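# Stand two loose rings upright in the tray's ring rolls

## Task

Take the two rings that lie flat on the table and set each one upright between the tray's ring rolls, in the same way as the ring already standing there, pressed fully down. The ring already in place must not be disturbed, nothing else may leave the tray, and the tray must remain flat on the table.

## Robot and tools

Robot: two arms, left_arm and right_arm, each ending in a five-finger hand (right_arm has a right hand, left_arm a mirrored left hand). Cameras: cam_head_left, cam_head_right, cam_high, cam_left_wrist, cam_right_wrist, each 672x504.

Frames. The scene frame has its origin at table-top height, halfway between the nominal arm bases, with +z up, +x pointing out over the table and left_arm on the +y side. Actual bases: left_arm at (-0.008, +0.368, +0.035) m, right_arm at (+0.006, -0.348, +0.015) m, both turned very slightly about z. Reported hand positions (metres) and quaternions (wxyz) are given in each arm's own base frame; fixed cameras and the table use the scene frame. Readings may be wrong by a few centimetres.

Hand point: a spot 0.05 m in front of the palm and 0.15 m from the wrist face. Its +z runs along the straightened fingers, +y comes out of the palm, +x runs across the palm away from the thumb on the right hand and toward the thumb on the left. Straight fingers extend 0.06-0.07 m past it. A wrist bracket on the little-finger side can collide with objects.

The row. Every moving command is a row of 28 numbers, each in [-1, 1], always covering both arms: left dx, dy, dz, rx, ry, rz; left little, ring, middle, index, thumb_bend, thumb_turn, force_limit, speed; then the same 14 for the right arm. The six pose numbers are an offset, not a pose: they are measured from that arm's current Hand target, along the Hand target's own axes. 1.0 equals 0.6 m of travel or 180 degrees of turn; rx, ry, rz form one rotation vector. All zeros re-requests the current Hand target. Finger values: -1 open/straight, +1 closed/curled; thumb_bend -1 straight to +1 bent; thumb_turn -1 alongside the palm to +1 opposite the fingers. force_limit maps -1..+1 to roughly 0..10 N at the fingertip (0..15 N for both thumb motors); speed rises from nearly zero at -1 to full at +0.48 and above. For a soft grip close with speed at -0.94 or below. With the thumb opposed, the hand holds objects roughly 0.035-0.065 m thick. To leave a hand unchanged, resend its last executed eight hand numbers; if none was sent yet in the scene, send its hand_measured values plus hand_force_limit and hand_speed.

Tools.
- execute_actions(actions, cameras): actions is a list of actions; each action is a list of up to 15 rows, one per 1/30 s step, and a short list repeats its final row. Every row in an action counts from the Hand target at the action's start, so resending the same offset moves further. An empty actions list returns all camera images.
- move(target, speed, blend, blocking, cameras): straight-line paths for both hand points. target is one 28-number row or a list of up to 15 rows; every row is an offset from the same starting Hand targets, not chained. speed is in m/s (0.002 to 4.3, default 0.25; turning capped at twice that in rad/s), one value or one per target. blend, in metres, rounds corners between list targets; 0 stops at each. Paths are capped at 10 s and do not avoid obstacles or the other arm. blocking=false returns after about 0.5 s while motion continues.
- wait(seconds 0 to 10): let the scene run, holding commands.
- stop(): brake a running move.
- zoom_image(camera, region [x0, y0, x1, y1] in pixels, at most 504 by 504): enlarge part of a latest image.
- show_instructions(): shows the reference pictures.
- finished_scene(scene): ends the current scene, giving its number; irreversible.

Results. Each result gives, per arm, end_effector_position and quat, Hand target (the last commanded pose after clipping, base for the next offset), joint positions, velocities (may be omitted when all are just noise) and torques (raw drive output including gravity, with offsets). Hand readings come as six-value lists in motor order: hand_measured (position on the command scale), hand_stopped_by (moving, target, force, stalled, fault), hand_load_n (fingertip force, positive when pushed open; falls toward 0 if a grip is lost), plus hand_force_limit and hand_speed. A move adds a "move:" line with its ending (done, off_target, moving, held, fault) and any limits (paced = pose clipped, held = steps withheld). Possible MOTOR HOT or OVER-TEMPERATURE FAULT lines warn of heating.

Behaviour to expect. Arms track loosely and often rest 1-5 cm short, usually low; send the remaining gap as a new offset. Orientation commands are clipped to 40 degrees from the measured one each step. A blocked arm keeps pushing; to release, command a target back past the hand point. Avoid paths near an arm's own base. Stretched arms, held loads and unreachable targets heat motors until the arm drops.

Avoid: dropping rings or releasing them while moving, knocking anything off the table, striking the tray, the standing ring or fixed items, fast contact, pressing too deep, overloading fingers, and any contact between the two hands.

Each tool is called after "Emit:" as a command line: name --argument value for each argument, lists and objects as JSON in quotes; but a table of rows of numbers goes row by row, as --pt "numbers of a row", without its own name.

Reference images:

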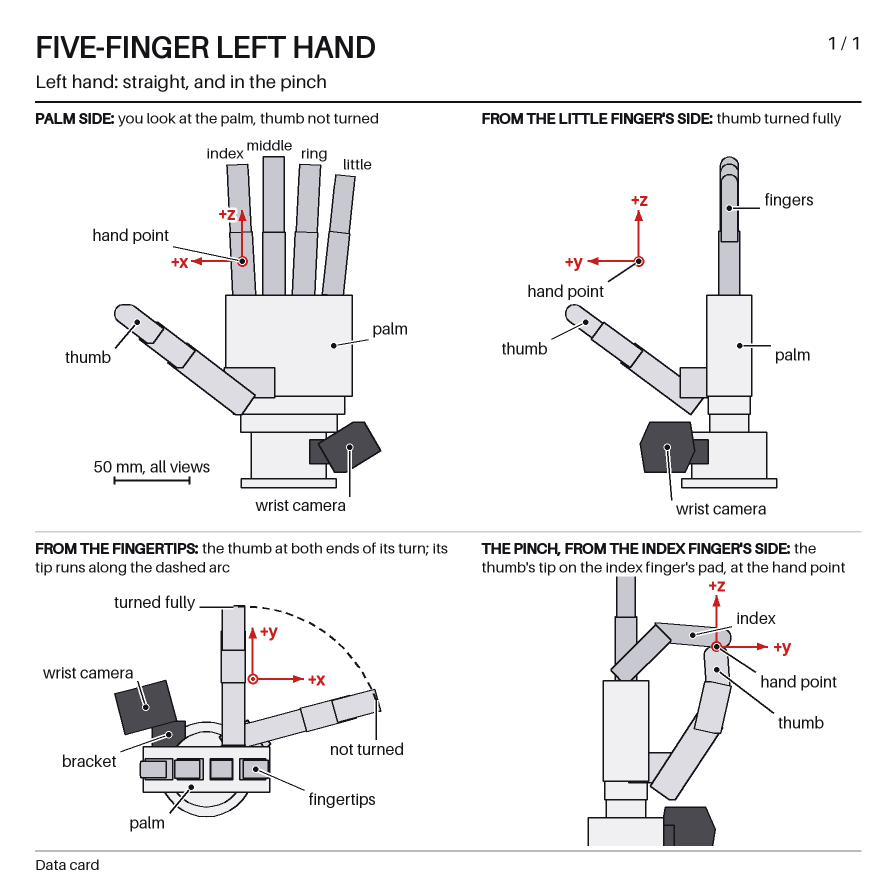

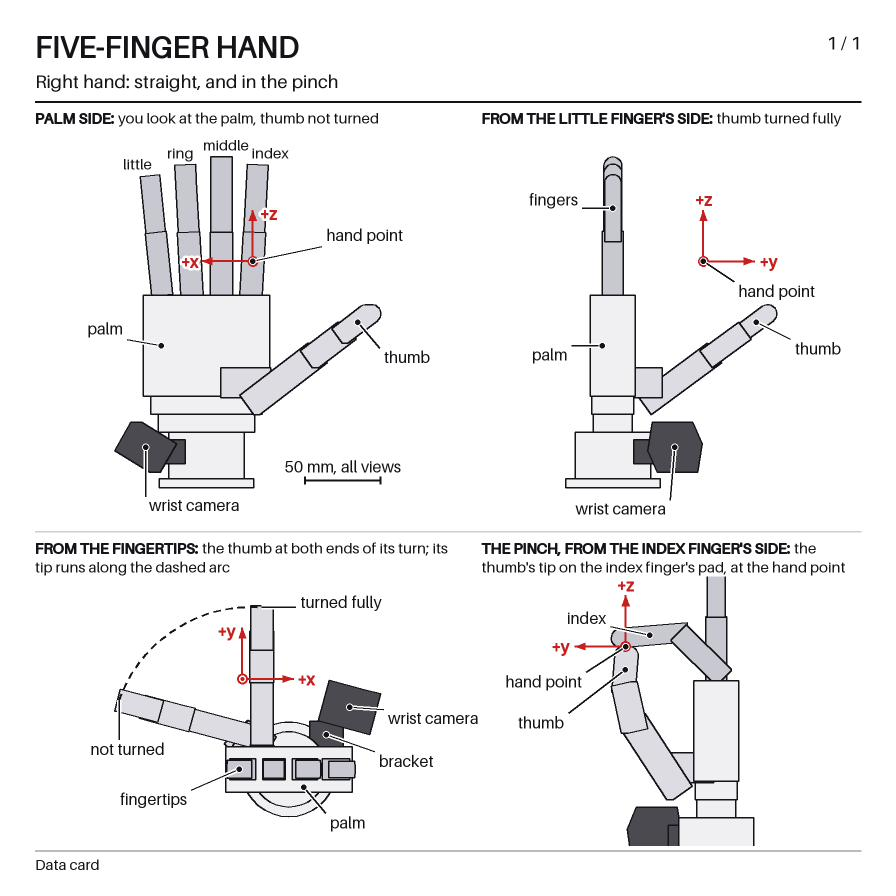

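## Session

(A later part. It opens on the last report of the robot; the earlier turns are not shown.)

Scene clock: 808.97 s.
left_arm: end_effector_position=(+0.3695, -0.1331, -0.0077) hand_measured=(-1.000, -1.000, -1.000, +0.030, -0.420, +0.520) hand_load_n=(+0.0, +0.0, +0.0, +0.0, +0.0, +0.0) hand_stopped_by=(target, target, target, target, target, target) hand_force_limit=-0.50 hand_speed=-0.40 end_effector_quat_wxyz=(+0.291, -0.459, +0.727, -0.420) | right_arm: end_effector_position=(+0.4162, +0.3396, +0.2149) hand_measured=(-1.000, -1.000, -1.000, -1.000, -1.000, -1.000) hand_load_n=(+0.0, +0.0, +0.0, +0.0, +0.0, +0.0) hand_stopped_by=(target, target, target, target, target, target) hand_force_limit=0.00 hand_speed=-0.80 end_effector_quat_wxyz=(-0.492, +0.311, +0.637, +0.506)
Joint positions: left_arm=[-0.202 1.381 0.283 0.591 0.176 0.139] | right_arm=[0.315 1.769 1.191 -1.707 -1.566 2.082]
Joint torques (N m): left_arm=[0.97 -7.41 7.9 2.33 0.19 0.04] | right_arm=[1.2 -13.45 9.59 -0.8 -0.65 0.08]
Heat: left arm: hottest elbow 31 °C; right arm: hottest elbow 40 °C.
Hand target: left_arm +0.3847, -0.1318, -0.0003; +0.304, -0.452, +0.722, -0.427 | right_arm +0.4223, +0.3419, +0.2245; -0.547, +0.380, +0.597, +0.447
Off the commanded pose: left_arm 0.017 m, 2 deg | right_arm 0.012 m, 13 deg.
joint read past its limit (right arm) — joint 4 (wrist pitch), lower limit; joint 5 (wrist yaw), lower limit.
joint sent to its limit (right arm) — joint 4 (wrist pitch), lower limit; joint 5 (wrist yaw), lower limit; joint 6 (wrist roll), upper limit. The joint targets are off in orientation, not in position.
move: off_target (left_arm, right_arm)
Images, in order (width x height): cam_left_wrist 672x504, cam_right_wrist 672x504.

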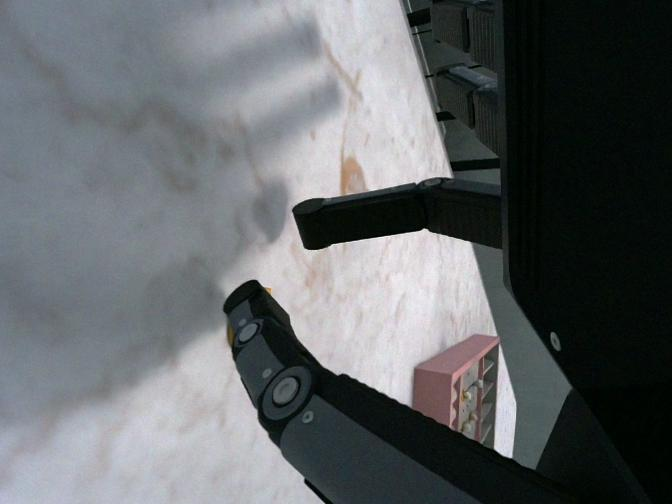

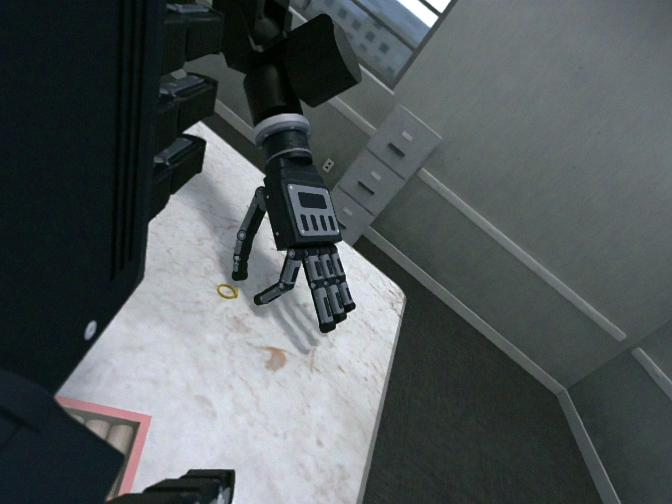

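Emit:
move --target '[0.0117,0.0333,-0.0152,0,0,0,-1,-1,-1,0.03,-0.42,0.52,-0.5,-0.4,0,0,0,0,0,0,-1,-1,-1,-1,-1,-1,0,-0.8]' --speed 0.05 --cameras '["cam_left_wrist","cam_right_wrist"]'

Emit:
zoom_image --camera "cam_left_wrist" --region '[180, 180, 340, 330]'

Emit:
zoom_image --camera "cam_right_wrist" --region '[190, 240, 290, 320]'

Scene clock: 815.13 s.
left_arm: end_effector_position=(+0.3670, -0.1320, -0.0117) hand_measured=(-1.000, -1.000, -1.000, +0.030, -0.420, +0.520) hand_load_n=(+0.0, +0.0, +0.0, +0.0, +0.0, +0.0) hand_stopped_by=(target, target, target, target, target, target) hand_force_limit=-0.50 hand_speed=-0.40 end_effector_quat_wxyz=(+0.301, -0.454, +0.721, -0.428) | right_arm: end_effector_position=(+0.4162, +0.3396, +0.2149) hand_measured=(-1.000, -1.000, -1.000, -1.000, -1.000, -1.000) hand_load_n=(+0.0, +0.0, +0.0, +0.0, +0.0, +0.0) hand_stopped_by=(target, target, target, target, target, target) hand_force_limit=0.00 hand_speed=-0.80 end_effector_quat_wxyz=(-0.492, +0.311, +0.637, +0.506)
Joint positions: left_arm=[-0.202 1.413 0.256 0.679 0.173 0.139] | right_arm=[0.315 1.769 1.191 -1.707 -1.566 2.082]
Joint torques (N m): left_arm=[-1.03 -7.3 5.01 2.33 0 0.03] | right_arm=[0.73 -13.39 9.72 -0.8 -0.63 0.07]
Heat: left arm: hottest elbow 31 °C; right arm: hottest elbow 40 °C.
Hand target: left_arm +0.3663, -0.1305, -0.0145; +0.304, -0.452, +0.722, -0.427 | right_arm +0.4223, +0.3419, +0.2245; -0.547, +0.380, +0.597, +0.447
Off the commanded pose: left_arm 0.003 m, 0 deg | right_arm 0.012 m, 13 deg.
joint read past its limit (right arm) — joint 4 (wrist pitch), lower limit; joint 5 (wrist yaw), lower limit.
joint sent to its limit (right arm) — joint 4 (wrist pitch), lower limit; joint 5 (wrist yaw), lower limit; joint 6 (wrist roll), upper limit. The joint targets are off in orientation, not in position.
move: off_target (right_arm)
Images, in order (width x height): cam_left_wrist 672x504, cam_right_wrist 672x504.

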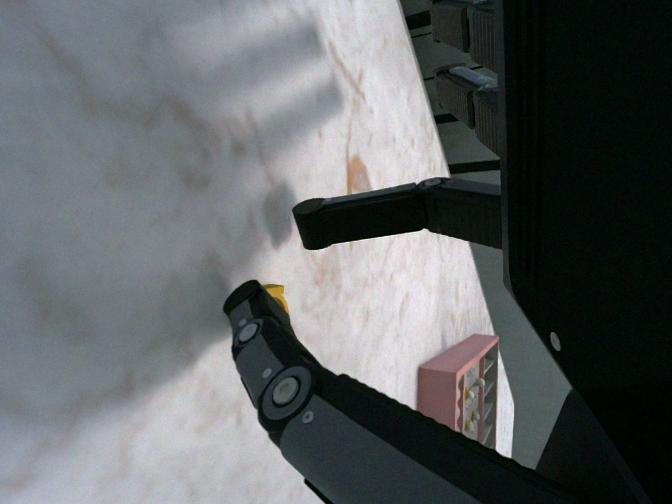

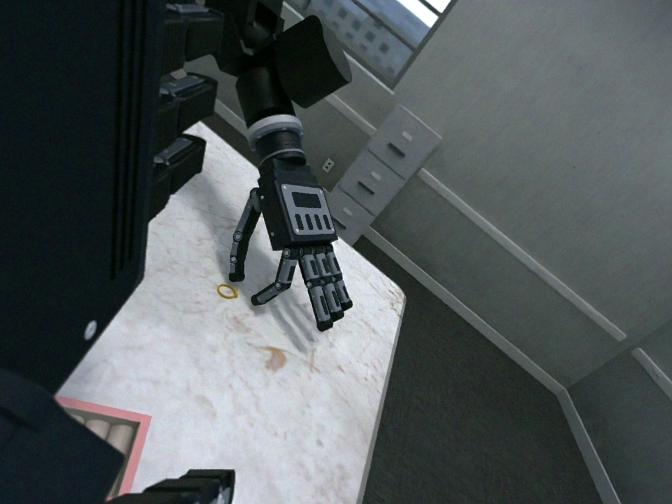

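Scaled by 3.150.

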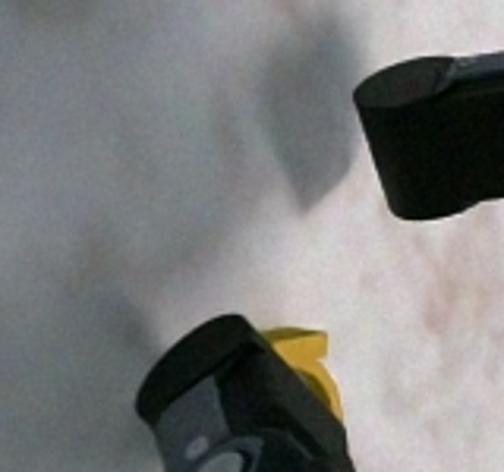

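Scaled by 5.040.

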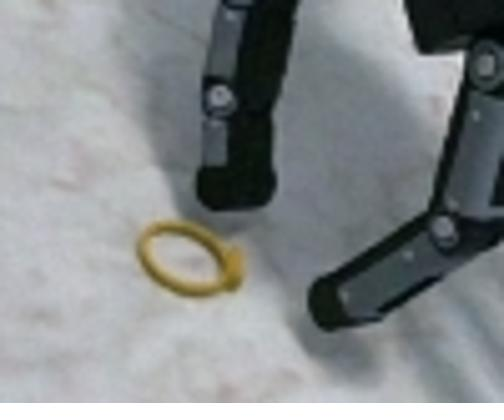

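Emit:
move --target '[0.0013,0.0115,-0.0045,0,0,0,-1,-1,-1,0.03,-0.26,0.52,-0.5,-0.4,0,0,0,0,0,0,-1,-1,-1,-1,-1,-1,0,-0.8]' --speed 0.05 --cameras '["cam_left_wrist","cam_right_wrist"]'

Emit:
zoom_image --camera "cam_left_wrist" --region '[200, 180, 340, 330]'

Emit:
zoom_image --camera "cam_right_wrist" --region '[190, 240, 290, 320]'

Scene clock: 829.03 s.
left_arm: end_effector_position=(+0.3623, -0.1311, -0.0162) hand_measured=(-1.000, -1.000, -1.000, +0.030, -0.260, +0.520) hand_load_n=(+0.0, +0.0, +0.0, +0.0, +0.0, +0.0) hand_stopped_by=(target, target, target, target, target, target) hand_force_limit=-0.50 hand_speed=-0.40 end_effector_quat_wxyz=(+0.301, -0.454, +0.721, -0.428) | right_arm: end_effector_position=(+0.4162, +0.3396, +0.2149) hand_measured=(-1.000, -1.000, -1.000, -1.000, -1.000, -1.000) hand_load_n=(+0.0, +0.0, +0.0, +0.0, +0.0, +0.0) hand_stopped_by=(target, target, target, target, target, target) hand_force_limit=0.00 hand_speed=-0.80 end_effector_quat_wxyz=(-0.492, +0.311, +0.637, +0.506)
Joint positions: left_arm=[-0.202 1.429 0.241 0.712 0.173 0.139] | right_arm=[0.315 1.769 1.191 -1.707 -1.566 2.082]
Joint torques (N m): left_arm=[-0.97 -7.94 4.64 2.58 0.13 0.04] | right_arm=[0.56 -13.92 9.74 -0.76 -0.68 0.1]
Heat: left arm: hottest elbow 31 °C; right arm: hottest elbow 40 °C.
Hand target: left_arm +0.3613, -0.1288, -0.0192; +0.304, -0.452, +0.722, -0.427 | right_arm +0.4223, +0.3419, +0.2245; -0.547, +0.380, +0.597, +0.447
Off the commanded pose: left_arm 0.004 m, 0 deg | right_arm 0.012 m, 13 deg.
joint read past its limit (right arm) — joint 4 (wrist pitch), lower limit; joint 5 (wrist yaw), lower limit.
joint sent to its limit (right arm) — joint 4 (wrist pitch), lower limit; joint 5 (wrist yaw), lower limit; joint 6 (wrist roll), upper limit. The joint targets are off in orientation, not in position.
move: off_target (right_arm)
Images, in order (width x height): cam_left_wrist 672x504, cam_right_wrist 672x504.

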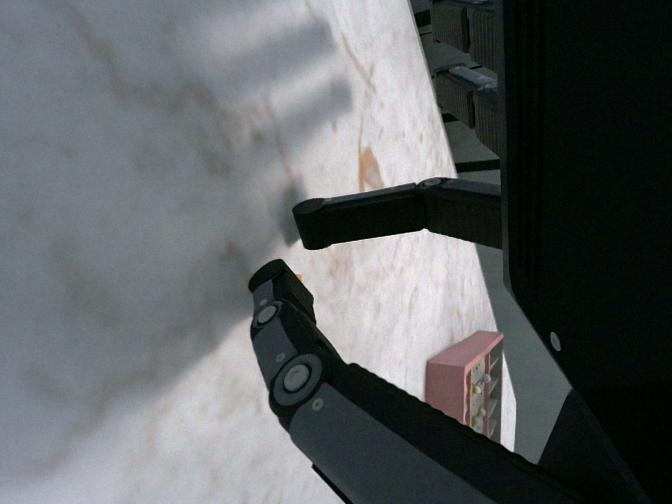

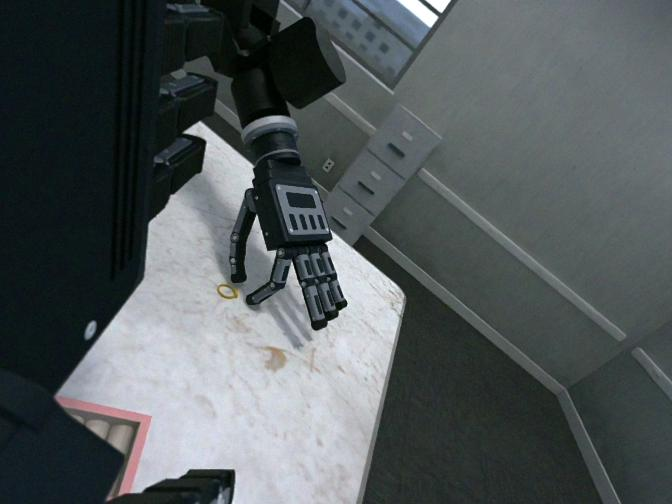

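Scaled by 3.360.

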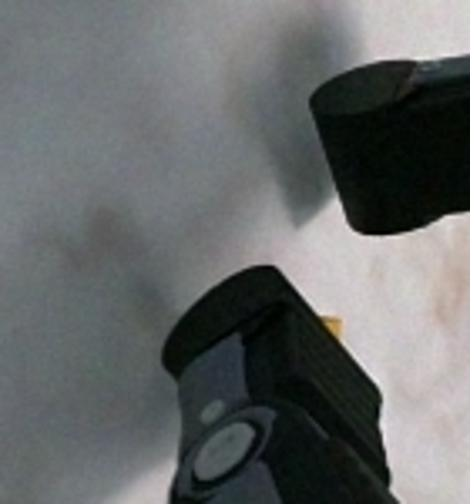

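Scaled by 5.040.

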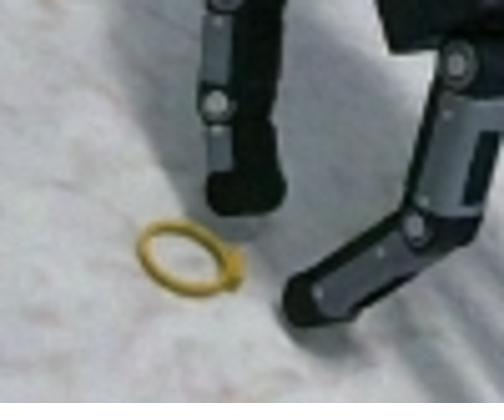

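Emit:
move --target '[0.0045,0.0097,0.0002,0,0,0,-1,-1,-1,0.03,-0.26,0.52,-0.5,-0.4,0,0,0,0,0,0,-1,-1,-1,-1,-1,-1,0,-0.8]' --speed 0.05 --cameras '["cam_left_wrist","cam_right_wrist"]'

Emit:
zoom_image --camera "cam_left_wrist" --region '[200, 180, 340, 330]'

Emit:
zoom_image --camera "cam_right_wrist" --region '[190, 240, 290, 320]'

Scene clock: 832.37 s.
left_arm: end_effector_position=(+0.3610, -0.1303, -0.0197) hand_measured=(-1.000, -1.000, -1.000, +0.030, -0.260, +0.520) hand_load_n=(+0.0, +0.0, +0.0, -0.5, +0.0, +0.0) hand_stopped_by=(target, target, target, target, target, target) hand_force_limit=-0.50 hand_speed=-0.40 end_effector_quat_wxyz=(+0.304, -0.453, +0.719, -0.430) | right_arm: end_effector_position=(+0.4162, +0.3396, +0.2149) hand_measured=(-1.000, -1.000, -1.000, -1.000, -1.000, -1.000) hand_load_n=(+0.5, -0.5, +0.0, +0.0, +0.0, +0.0) hand_stopped_by=(target, target, target, target, target, target) hand_force_limit=0.00 hand_speed=-0.80 end_effector_quat_wxyz=(-0.492, +0.311, +0.637, +0.506)
Joint positions: left_arm=[-0.202 1.452 0.231 0.752 0.171 0.139] | right_arm=[0.315 1.769 1.191 -1.707 -1.566 2.082]
Joint torques (N m): left_arm=[-1.08 -6.65 4.37 2.41 0.04 0.02] | right_arm=[0.67 -13.68 9.72 -0.77 -0.63 0.11]
Heat: left arm: hottest elbow 31 °C; right arm: hottest elbow 40 °C.
Hand target: left_arm +0.3578, -0.1300, -0.0248; +0.304, -0.452, +0.722, -0.427 | right_arm +0.4223, +0.3419, +0.2245; -0.547, +0.380, +0.597, +0.447
Off the commanded pose: left_arm 0.006 m, 0 deg | right_arm 0.012 m, 13 deg.
joint read past its limit (right arm) — joint 4 (wrist pitch), lower limit; joint 5 (wrist yaw), lower limit.
joint sent to its limit (right arm) — joint 4 (wrist pitch), lower limit; joint 5 (wrist yaw), lower limit; joint 6 (wrist roll), upper limit. The joint targets are off in orientation, not in position.
move: off_target (right_arm)
Images, in order (width x height): cam_left_wrist 672x504, cam_right_wrist 672x504.

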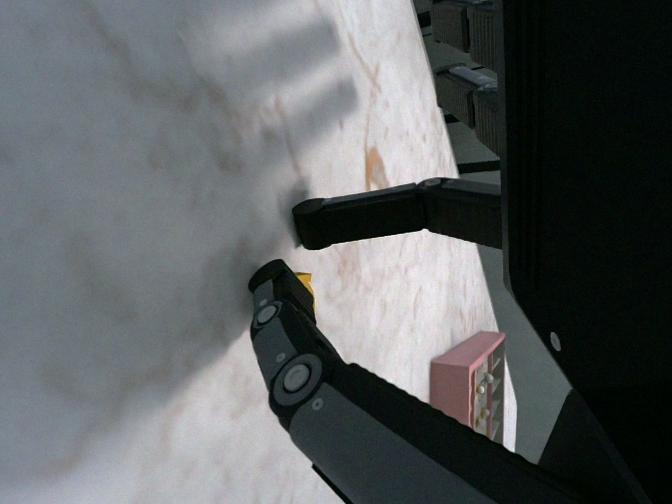

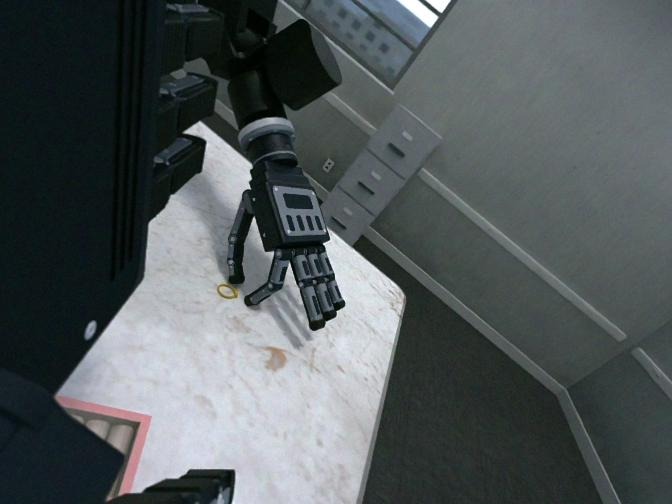

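Scaled by 3.360.

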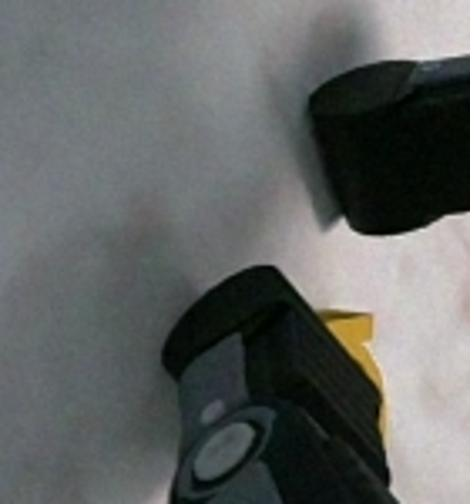

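Scaled by 5.040.

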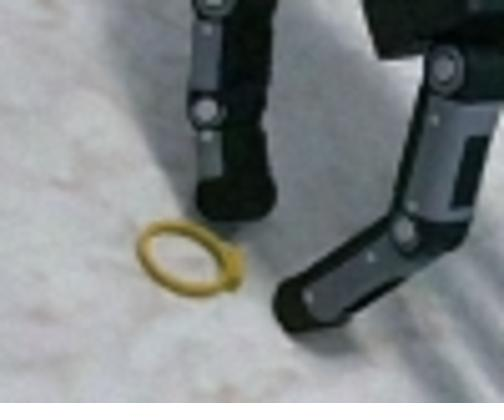

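Emit:
move --target '[0,0,0,0,0,0,-1,-1,-1,0.03,-0.45,0.52,-0.5,-0.7,0,0,0,0,0,0,-1,-1,-1,-1,-1,-1,0,-0.8]' --speed 0.05 --cameras '["cam_left_wrist","cam_right_wrist"]'

Emit:
zoom_image --camera "cam_left_wrist" --region '[200, 180, 340, 330]'

Emit:
zoom_image --camera "cam_right_wrist" --region '[190, 240, 290, 320]'

Scene clock: 845.73 s.
left_arm: end_effector_position=(+0.3642, -0.1307, -0.0159) hand_measured=(-1.000, -1.000, -1.000, +0.030, -0.448, +0.520) hand_load_n=(+0.0, +0.0, +0.0, +0.0, -3.5, +0.0) hand_stopped_by=(target, target, target, target, target, target) hand_force_limit=-0.50 hand_speed=-0.70 end_effector_quat_wxyz=(+0.310, -0.450, +0.715, -0.435) | right_arm: end_effector_position=(+0.4162, +0.3396, +0.2149) hand_measured=(-1.000, -1.000, -1.000, -1.000, -1.000, -1.000) hand_load_n=(+0.0, +0.0, -0.5, +0.5, +0.0, -0.5) hand_stopped_by=(target, target, target, target, target, target) hand_force_limit=0.00 hand_speed=-0.80 end_effector_quat_wxyz=(-0.492, +0.311, +0.637, +0.506)
Joint positions: left_arm=[-0.202 1.452 0.231 0.77 0.169 0.139] | right_arm=[0.315 1.769 1.191 -1.707 -1.566 2.082]
Joint torques (N m): left_arm=[-1.38 -6.48 4.33 1.5 0.03 0.04] | right_arm=[0.79 -13.45 9.69 -0.79 -0.62 0.09]
Heat: left arm: hottest elbow 30 °C; right arm: hottest elbow 40 °C.
Hand target: left_arm +0.3578, -0.1300, -0.0248; +0.304, -0.452, +0.722, -0.427 | right_arm +0.4223, +0.3419, +0.2245; -0.547, +0.380, +0.597, +0.447
Off the commanded pose: left_arm 0.011 m, 1 deg | right_arm 0.012 m, 13 deg.
joint read past its limit (right arm) — joint 4 (wrist pitch), lower limit; joint 5 (wrist yaw), lower limit.
joint sent to its limit (right arm) — joint 4 (wrist pitch), lower limit; joint 5 (wrist yaw), lower limit; joint 6 (wrist roll), upper limit. The joint targets are off in orientation, not in position.
move: off_target (left_arm, right_arm)
Images, in order (width x height): cam_left_wrist 672x504, cam_right_wrist 672x504.

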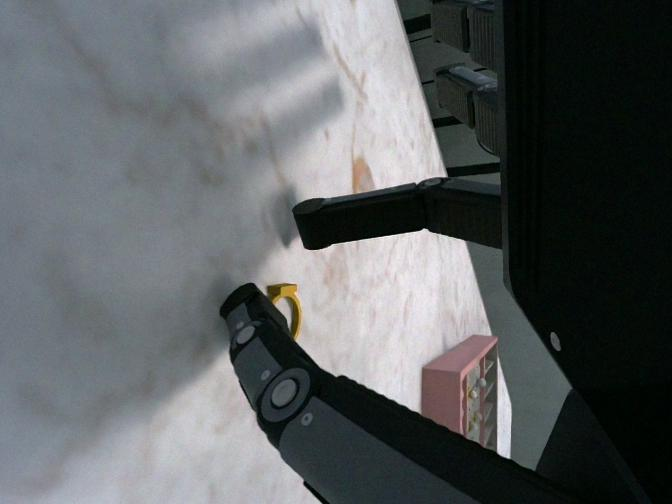

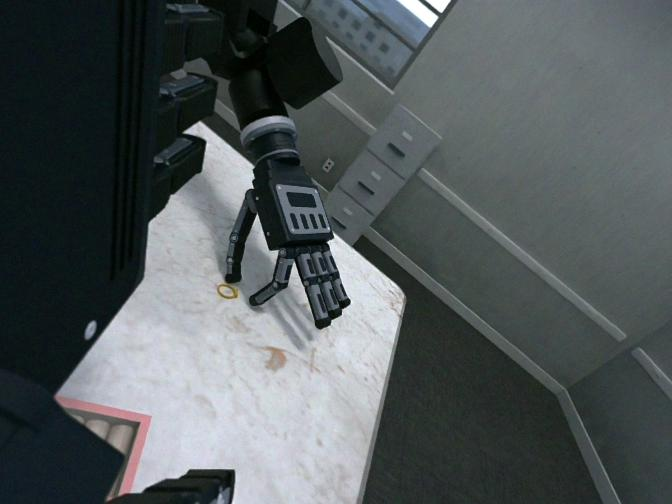

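Scaled by 3.360.

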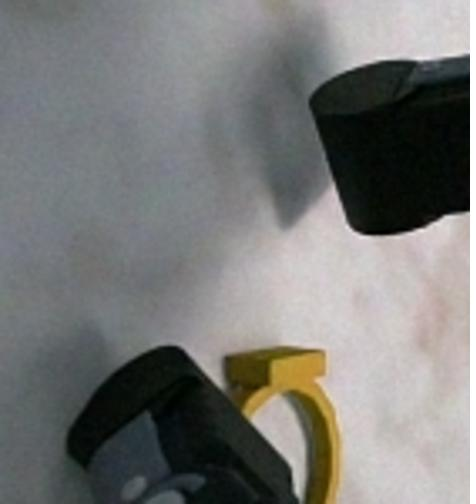

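Scaled by 5.040.

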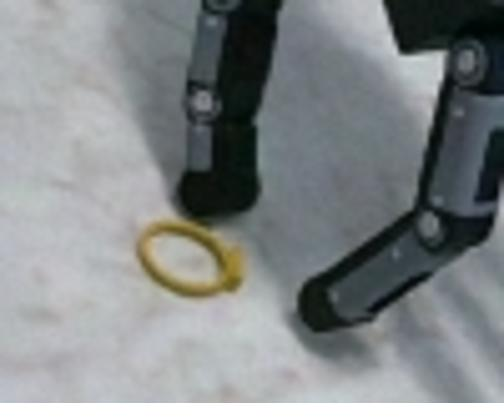

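Emit:
move --target '[0,0,0,0,0,0,-1,-1,-1,-0.6,-0.35,0.52,-0.5,-0.4,0,0,0,0,0,0,-1,-1,-1,-1,-1,-1,0,-0.8]' --speed 0.05 --cameras '["cam_left_wrist","cam_right_wrist"]'

Emit:
zoom_image --camera "cam_left_wrist" --region '[200, 180, 340, 330]'

Emit:
zoom_image --camera "cam_right_wrist" --region '[190, 240, 290, 320]'

Scene clock: 878.80 s.
left_arm: end_effector_position=(+0.3627, -0.1303, -0.0179) hand_measured=(-1.000, -1.000, -1.000, -0.600, -0.350, +0.520) hand_load_n=(+0.0, +0.0, +0.0, +0.0, +0.0, +0.0) hand_stopped_by=(target, target, target, target, target, target) hand_force_limit=-0.50 hand_speed=-0.40 end_effector_quat_wxyz=(+0.308, -0.452, +0.716, -0.433) | right_arm: end_effector_position=(+0.4162, +0.3396, +0.2149) hand_measured=(-1.000, -1.000, -1.000, -1.000, -1.000, -1.000) hand_load_n=(+0.0, +0.0, +0.0, +0.0, +0.0, +0.0) hand_stopped_by=(target, target, target, target, target, target) hand_force_limit=0.00 hand_speed=-0.80 end_effector_quat_wxyz=(-0.492, +0.311, +0.637, +0.506)
Joint positions: left_arm=[-0.202 1.456 0.229 0.77 0.169 0.139] | right_arm=[0.315 1.769 1.191 -1.707 -1.566 2.082]
Joint torques (N m): left_arm=[-1.2 -6.36 4.22 1.65 0.1 0.04] | right_arm=[1.08 -13.51 9.65 -0.79 -0.65 0.09]
Heat: left arm: hottest elbow 29 °C; right arm: hottest elbow 40 °C.
Hand target: left_arm +0.3578, -0.1300, -0.0248; +0.304, -0.452, +0.722, -0.427 | right_arm +0.4223, +0.3419, +0.2245; -0.547, +0.380, +0.597, +0.447
Off the commanded pose: left_arm 0.008 m, 1 deg | right_arm 0.012 m, 13 deg.
joint read past its limit (right arm) — joint 4 (wrist pitch), lower limit; joint 5 (wrist yaw), lower limit.
joint sent to its limit (right arm) — joint 4 (wrist pitch), lower limit; joint 5 (wrist yaw), lower limit; joint 6 (wrist roll), upper limit. The joint targets are off in orientation, not in position.
move: off_target (right_arm)
Images, in order (width x height): cam_left_wrist 672x504, cam_right_wrist 672x504.

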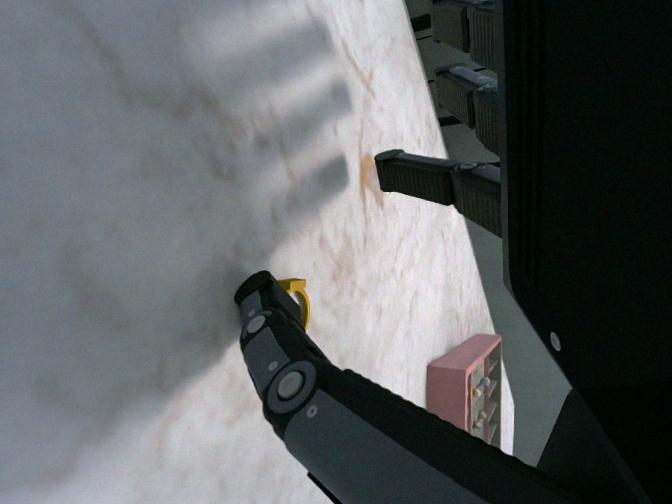

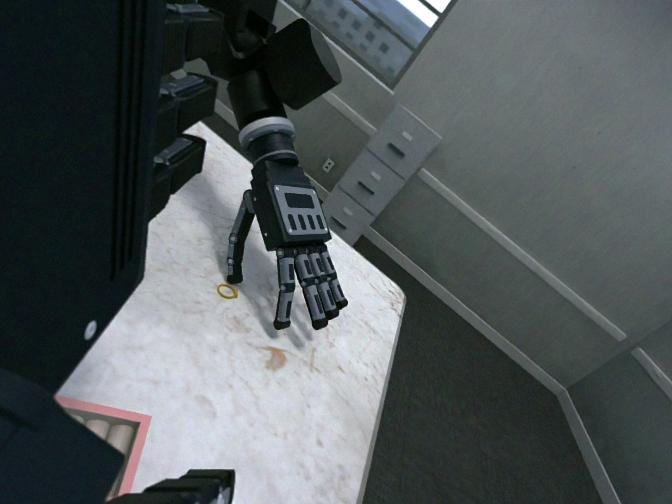

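Scaled by 3.360.

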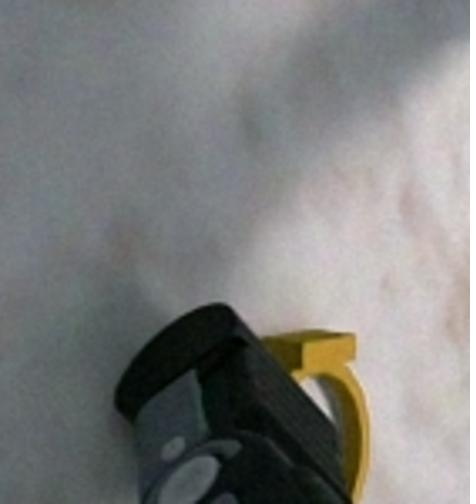

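Scaled by 5.040.

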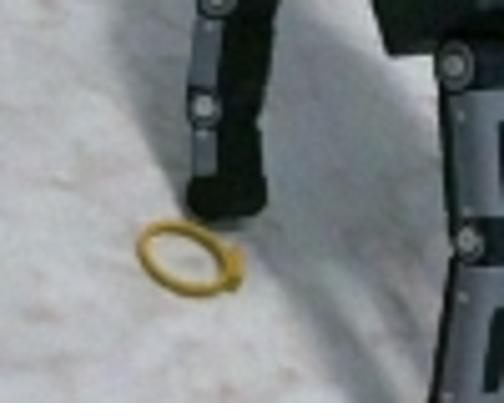

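Emit:
move --target '[0.0005,0.0089,0.0045,0,0,0,-1,-1,-1,-0.6,-0.35,0.52,-0.5,-0.4,0,0,0,0,0,0,-1,-1,-1,-1,-1,-1,0,-0.8]' --speed 0.05 --cameras '["cam_left_wrist","cam_right_wrist"]'

Emit:
zoom_image --camera "cam_left_wrist" --region '[200, 180, 340, 330]'

Emit:
zoom_image --camera "cam_right_wrist" --region '[190, 240, 290, 320]'

Scene clock: 883.03 s.
left_arm: end_effector_position=(+0.3649, -0.1308, -0.0187) hand_measured=(-1.000, -1.000, -1.000, -0.600, -0.350, +0.520) hand_load_n=(+0.0, +0.0, +0.0, +0.0, -1.0, +0.5) hand_stopped_by=(target, target, target, target, target, target) hand_force_limit=-0.50 hand_speed=-0.40 end_effector_quat_wxyz=(+0.312, -0.450, +0.714, -0.436) | right_arm: end_effector_position=(+0.4162, +0.3396, +0.2149) hand_measured=(-1.000, -1.000, -1.000, -1.000, -1.000, -1.000) hand_load_n=(+0.0, +0.0, +0.0, +0.0, +0.0, +0.0) hand_stopped_by=(target, target, target, target, target, target) hand_force_limit=0.00 hand_speed=-0.80 end_effector_quat_wxyz=(-0.492, +0.311, +0.637, +0.506)
Joint positions: left_arm=[-0.202 1.475 0.229 0.801 0.169 0.139] | right_arm=[0.315 1.769 1.191 -1.707 -1.566 2.082]
Joint torques (N m): left_arm=[-1.26 -6.42 3.9 1.7 0.01 0.03] | right_arm=[0.79 -13.57 9.59 -0.73 -0.67 0.06]
Heat: left arm: hottest elbow 29 °C; right arm: hottest elbow 40 °C.
Hand target: left_arm +0.3578, -0.1299, -0.0308; +0.304, -0.452, +0.722, -0.427 | right_arm +0.4223, +0.3419, +0.2245; -0.547, +0.380, +0.597, +0.447
Off the commanded pose: left_arm 0.014 m, 2 deg | right_arm 0.012 m, 13 deg.
joint read past its limit (right arm) — joint 4 (wrist pitch), lower limit; joint 5 (wrist yaw), lower limit.
joint sent to its limit (right arm) — joint 4 (wrist pitch), lower limit; joint 5 (wrist yaw), lower limit; joint 6 (wrist roll), upper limit. The joint targets are off in orientation, not in position.
move: off_target (left_arm, right_arm)
Images, in order (width x height): cam_left_wrist 672x504, cam_right_wrist 672x504.

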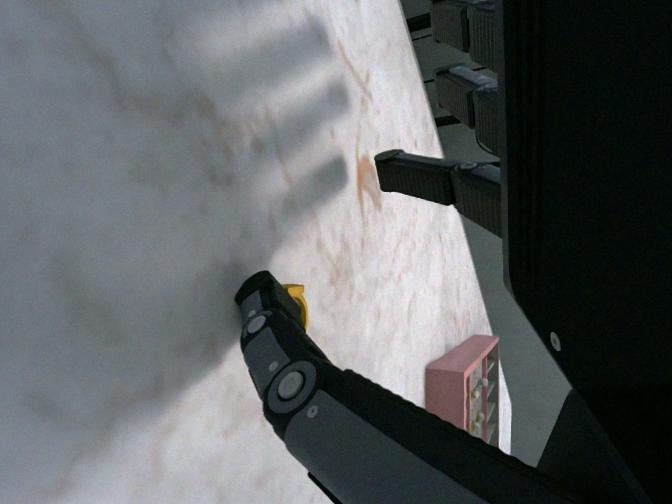

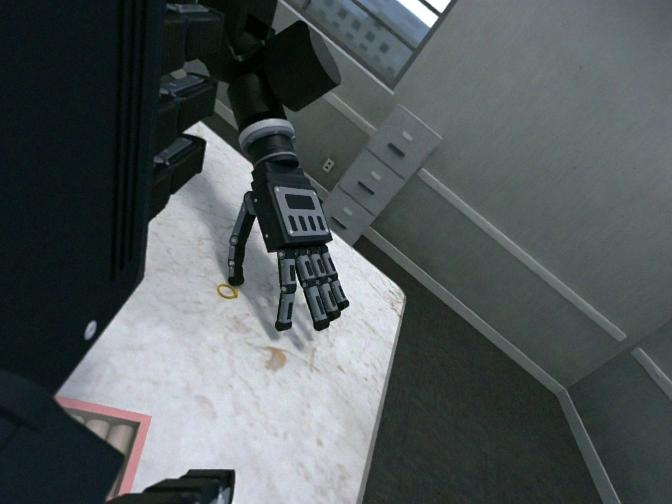

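Scaled by 3.360.

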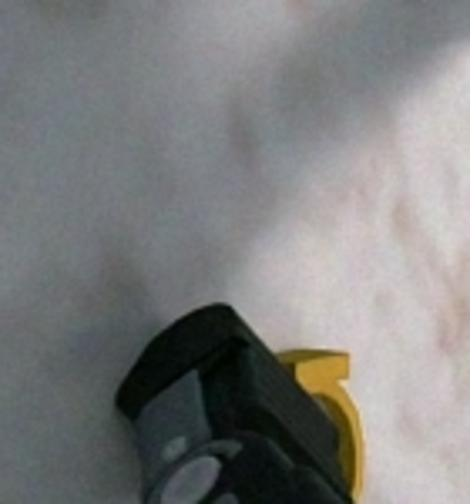

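Scaled by 5.040.

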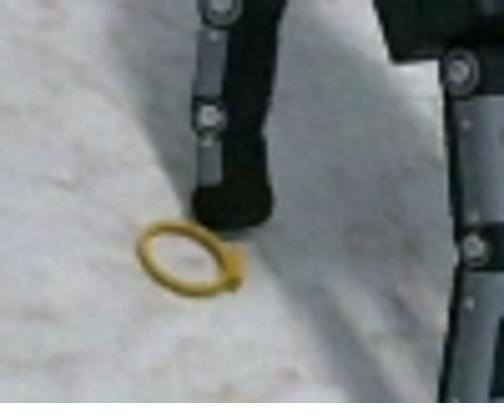

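Emit:
move --target '[0,0,0,0,0,0,-1,-1,-1,0.08,-0.05,0.52,-0.5,-0.4,0,0,0,0,0,0,-1,-1,-1,-1,-1,-1,0,-0.8]' --speed 0.05 --cameras '["cam_left_wrist","cam_right_wrist"]'

Emit:
zoom_image --camera "cam_left_wrist" --region '[200, 180, 340, 330]'

Emit:
zoom_image --camera "cam_right_wrist" --region '[190, 240, 290, 320]'

Scene clock: 887.00 s.
left_arm: end_effector_position=(+0.3644, -0.1308, -0.0217) hand_measured=(-1.000, -1.000, -1.000, -0.220, -0.050, +0.520) hand_load_n=(+0.0, +0.0, +0.0, +0.0, +0.5, +0.0) hand_stopped_by=(target, target, target, force, target, target) hand_force_limit=-0.50 hand_speed=-0.40 end_effector_quat_wxyz=(+0.310, -0.450, +0.715, -0.435) | right_arm: end_effector_position=(+0.4162, +0.3396, +0.2149) hand_measured=(-1.000, -1.000, -1.000, -1.000, -1.000, -1.000) hand_load_n=(+0.0, +0.0, +0.0, +0.0, +0.0, +0.0) hand_stopped_by=(target, target, target, target, target, target) hand_force_limit=0.00 hand_speed=-0.80 end_effector_quat_wxyz=(-0.492, +0.311, +0.637, +0.506)
Joint positions: left_arm=[-0.202 1.488 0.229 0.808 0.169 0.139] | right_arm=[0.315 1.769 1.191 -1.707 -1.566 2.082]
Joint torques (N m): left_arm=[-1.14 -7.3 3.96 1.81 0.09 0.03] | right_arm=[0.73 -13.22 9.66 -0.83 -0.62 0.09]
Heat: left arm: hottest elbow 29 °C; right arm: hottest elbow 40 °C.
Hand target: left_arm +0.3579, -0.1299, -0.0307; +0.304, -0.452, +0.722, -0.427 | right_arm +0.4223, +0.3419, +0.2245; -0.547, +0.380, +0.597, +0.447
Off the commanded pose: left_arm 0.011 m, 1 deg | right_arm 0.012 m, 13 deg.
joint read past its limit (right arm) — joint 4 (wrist pitch), lower limit; joint 5 (wrist yaw), lower limit.
joint sent to its limit (right arm) — joint 4 (wrist pitch), lower limit; joint 5 (wrist yaw), lower limit; joint 6 (wrist roll), upper limit. The joint targets are off in orientation, not in position.
move: off_target (left_arm, right_arm)
Images, in order (width x height): cam_left_wrist 672x504, cam_right_wrist 672x504.

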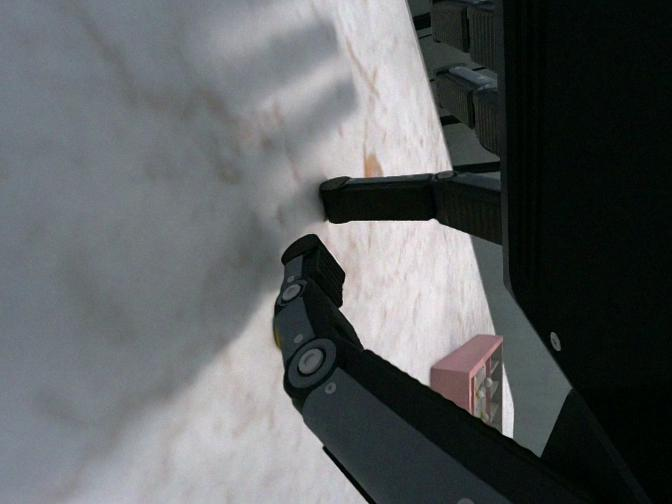

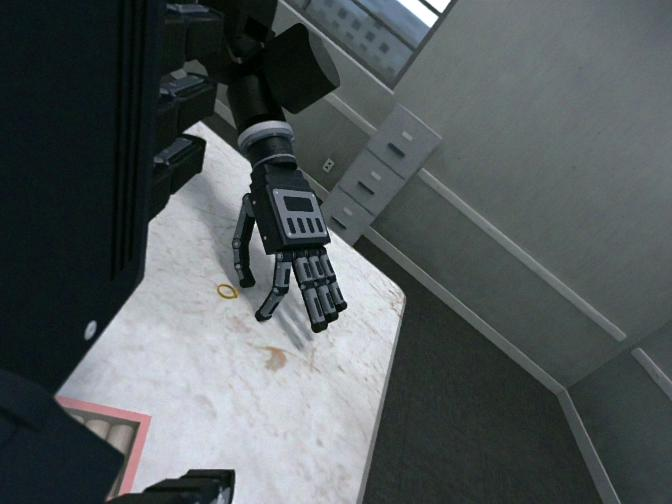

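Scaled by 3.360.

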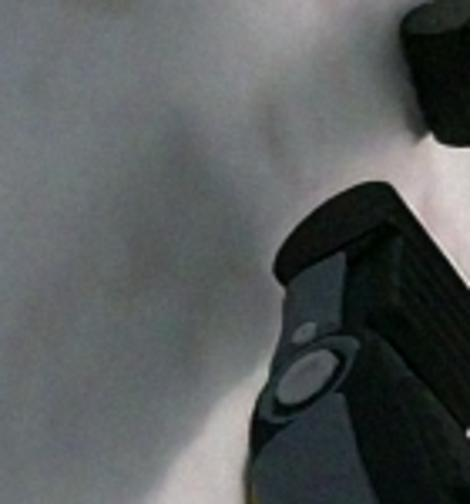

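Scaled by 5.040.

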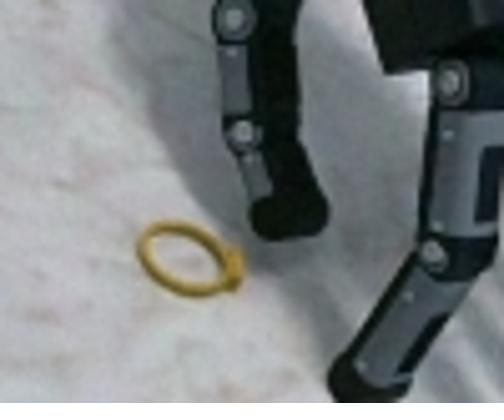

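Emit:
move --target '[-0.0057,-0.0253,-0.0016,0,0,0,-1,-1,-1,0.08,-0.25,0.4,-0.5,-0.4,0,0,0,0,0,0,-1,-1,-1,-1,-1,-1,0,-0.8]' --speed 0.05 --cameras '["cam_left_wrist","cam_right_wrist"]'

Emit:
zoom_image --camera "cam_left_wrist" --region '[200, 180, 340, 330]'

Emit:
zoom_image --camera "cam_right_wrist" --region '[190, 240, 290, 320]'

Scene clock: 913.40 s.
left_arm: end_effector_position=(+0.3584, -0.1297, -0.0206) hand_measured=(-1.000, -1.000, -1.000, -0.220, -0.250, +0.400) hand_load_n=(+0.0, +0.0, +0.0, +1.5, +0.0, +0.0) hand_stopped_by=(target, target, target, force, target, target) hand_force_limit=-0.50 hand_speed=-0.40 end_effector_quat_wxyz=(+0.301, -0.456, +0.721, -0.427) | right_arm: end_effector_position=(+0.4162, +0.3396, +0.2149) hand_measured=(-1.000, -1.000, -1.000, -1.000, -1.000, -1.000) hand_load_n=(+0.0, +0.0, -0.5, +0.0, +0.0, +0.0) hand_stopped_by=(target, target, target, target, target, target) hand_force_limit=0.00 hand_speed=-0.80 end_effector_quat_wxyz=(-0.492, +0.311, +0.637, +0.506)
Joint positions: left_arm=[-0.202 1.443 0.229 0.734 0.17 0.139] | right_arm=[0.315 1.769 1.191 -1.707 -1.566 2.082]
Joint torques (N m): left_arm=[-0.21 -9.35 6.27 0.85 0.21 0.02] | right_arm=[0.85 -13.27 9.52 -0.75 -0.63 0.07]
Heat: left arm: hottest elbow 28 °C; right arm: hottest elbow 40 °C.
Hand target: left_arm +0.3644, -0.1300, -0.0166; +0.304, -0.452, +0.722, -0.427 | right_arm +0.4223, +0.3419, +0.2245; -0.547, +0.380, +0.597, +0.447
Off the commanded pose: left_arm 0.007 m, 1 deg | right_arm 0.012 m, 13 deg.
joint read past its limit (right arm) — joint 4 (wrist pitch), lower limit; joint 5 (wrist yaw), lower limit.
joint sent to its limit (right arm) — joint 4 (wrist pitch), lower limit; joint 5 (wrist yaw), lower limit; joint 6 (wrist roll), upper limit. The joint targets are off in orientation, not in position.
move: off_target (right_arm)
Images, in order (width x height): cam_left_wrist 672x504, cam_right_wrist 672x504.

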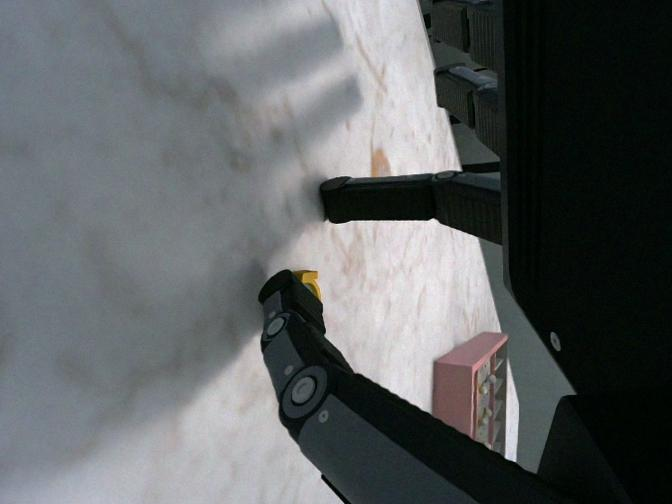

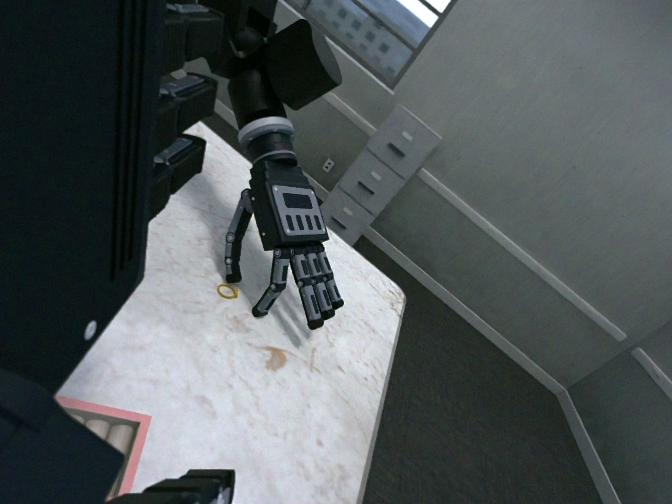

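Scaled by 3.360.

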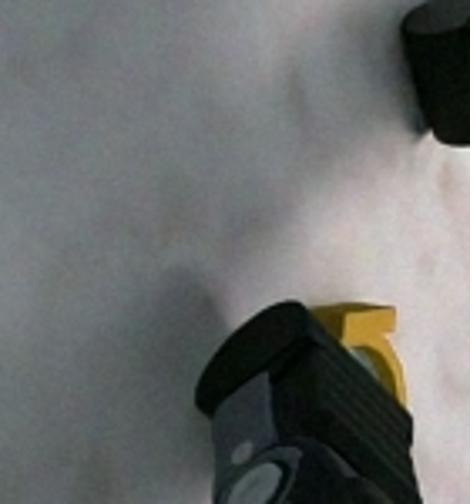

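Scaled by 5.040.

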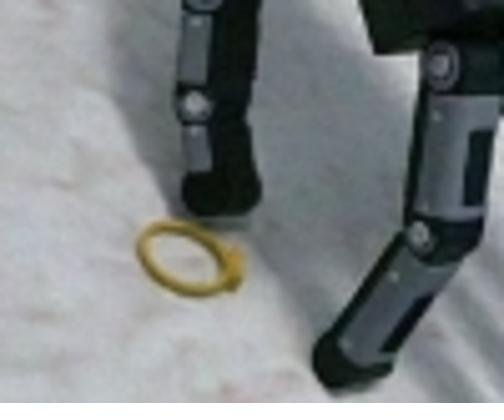

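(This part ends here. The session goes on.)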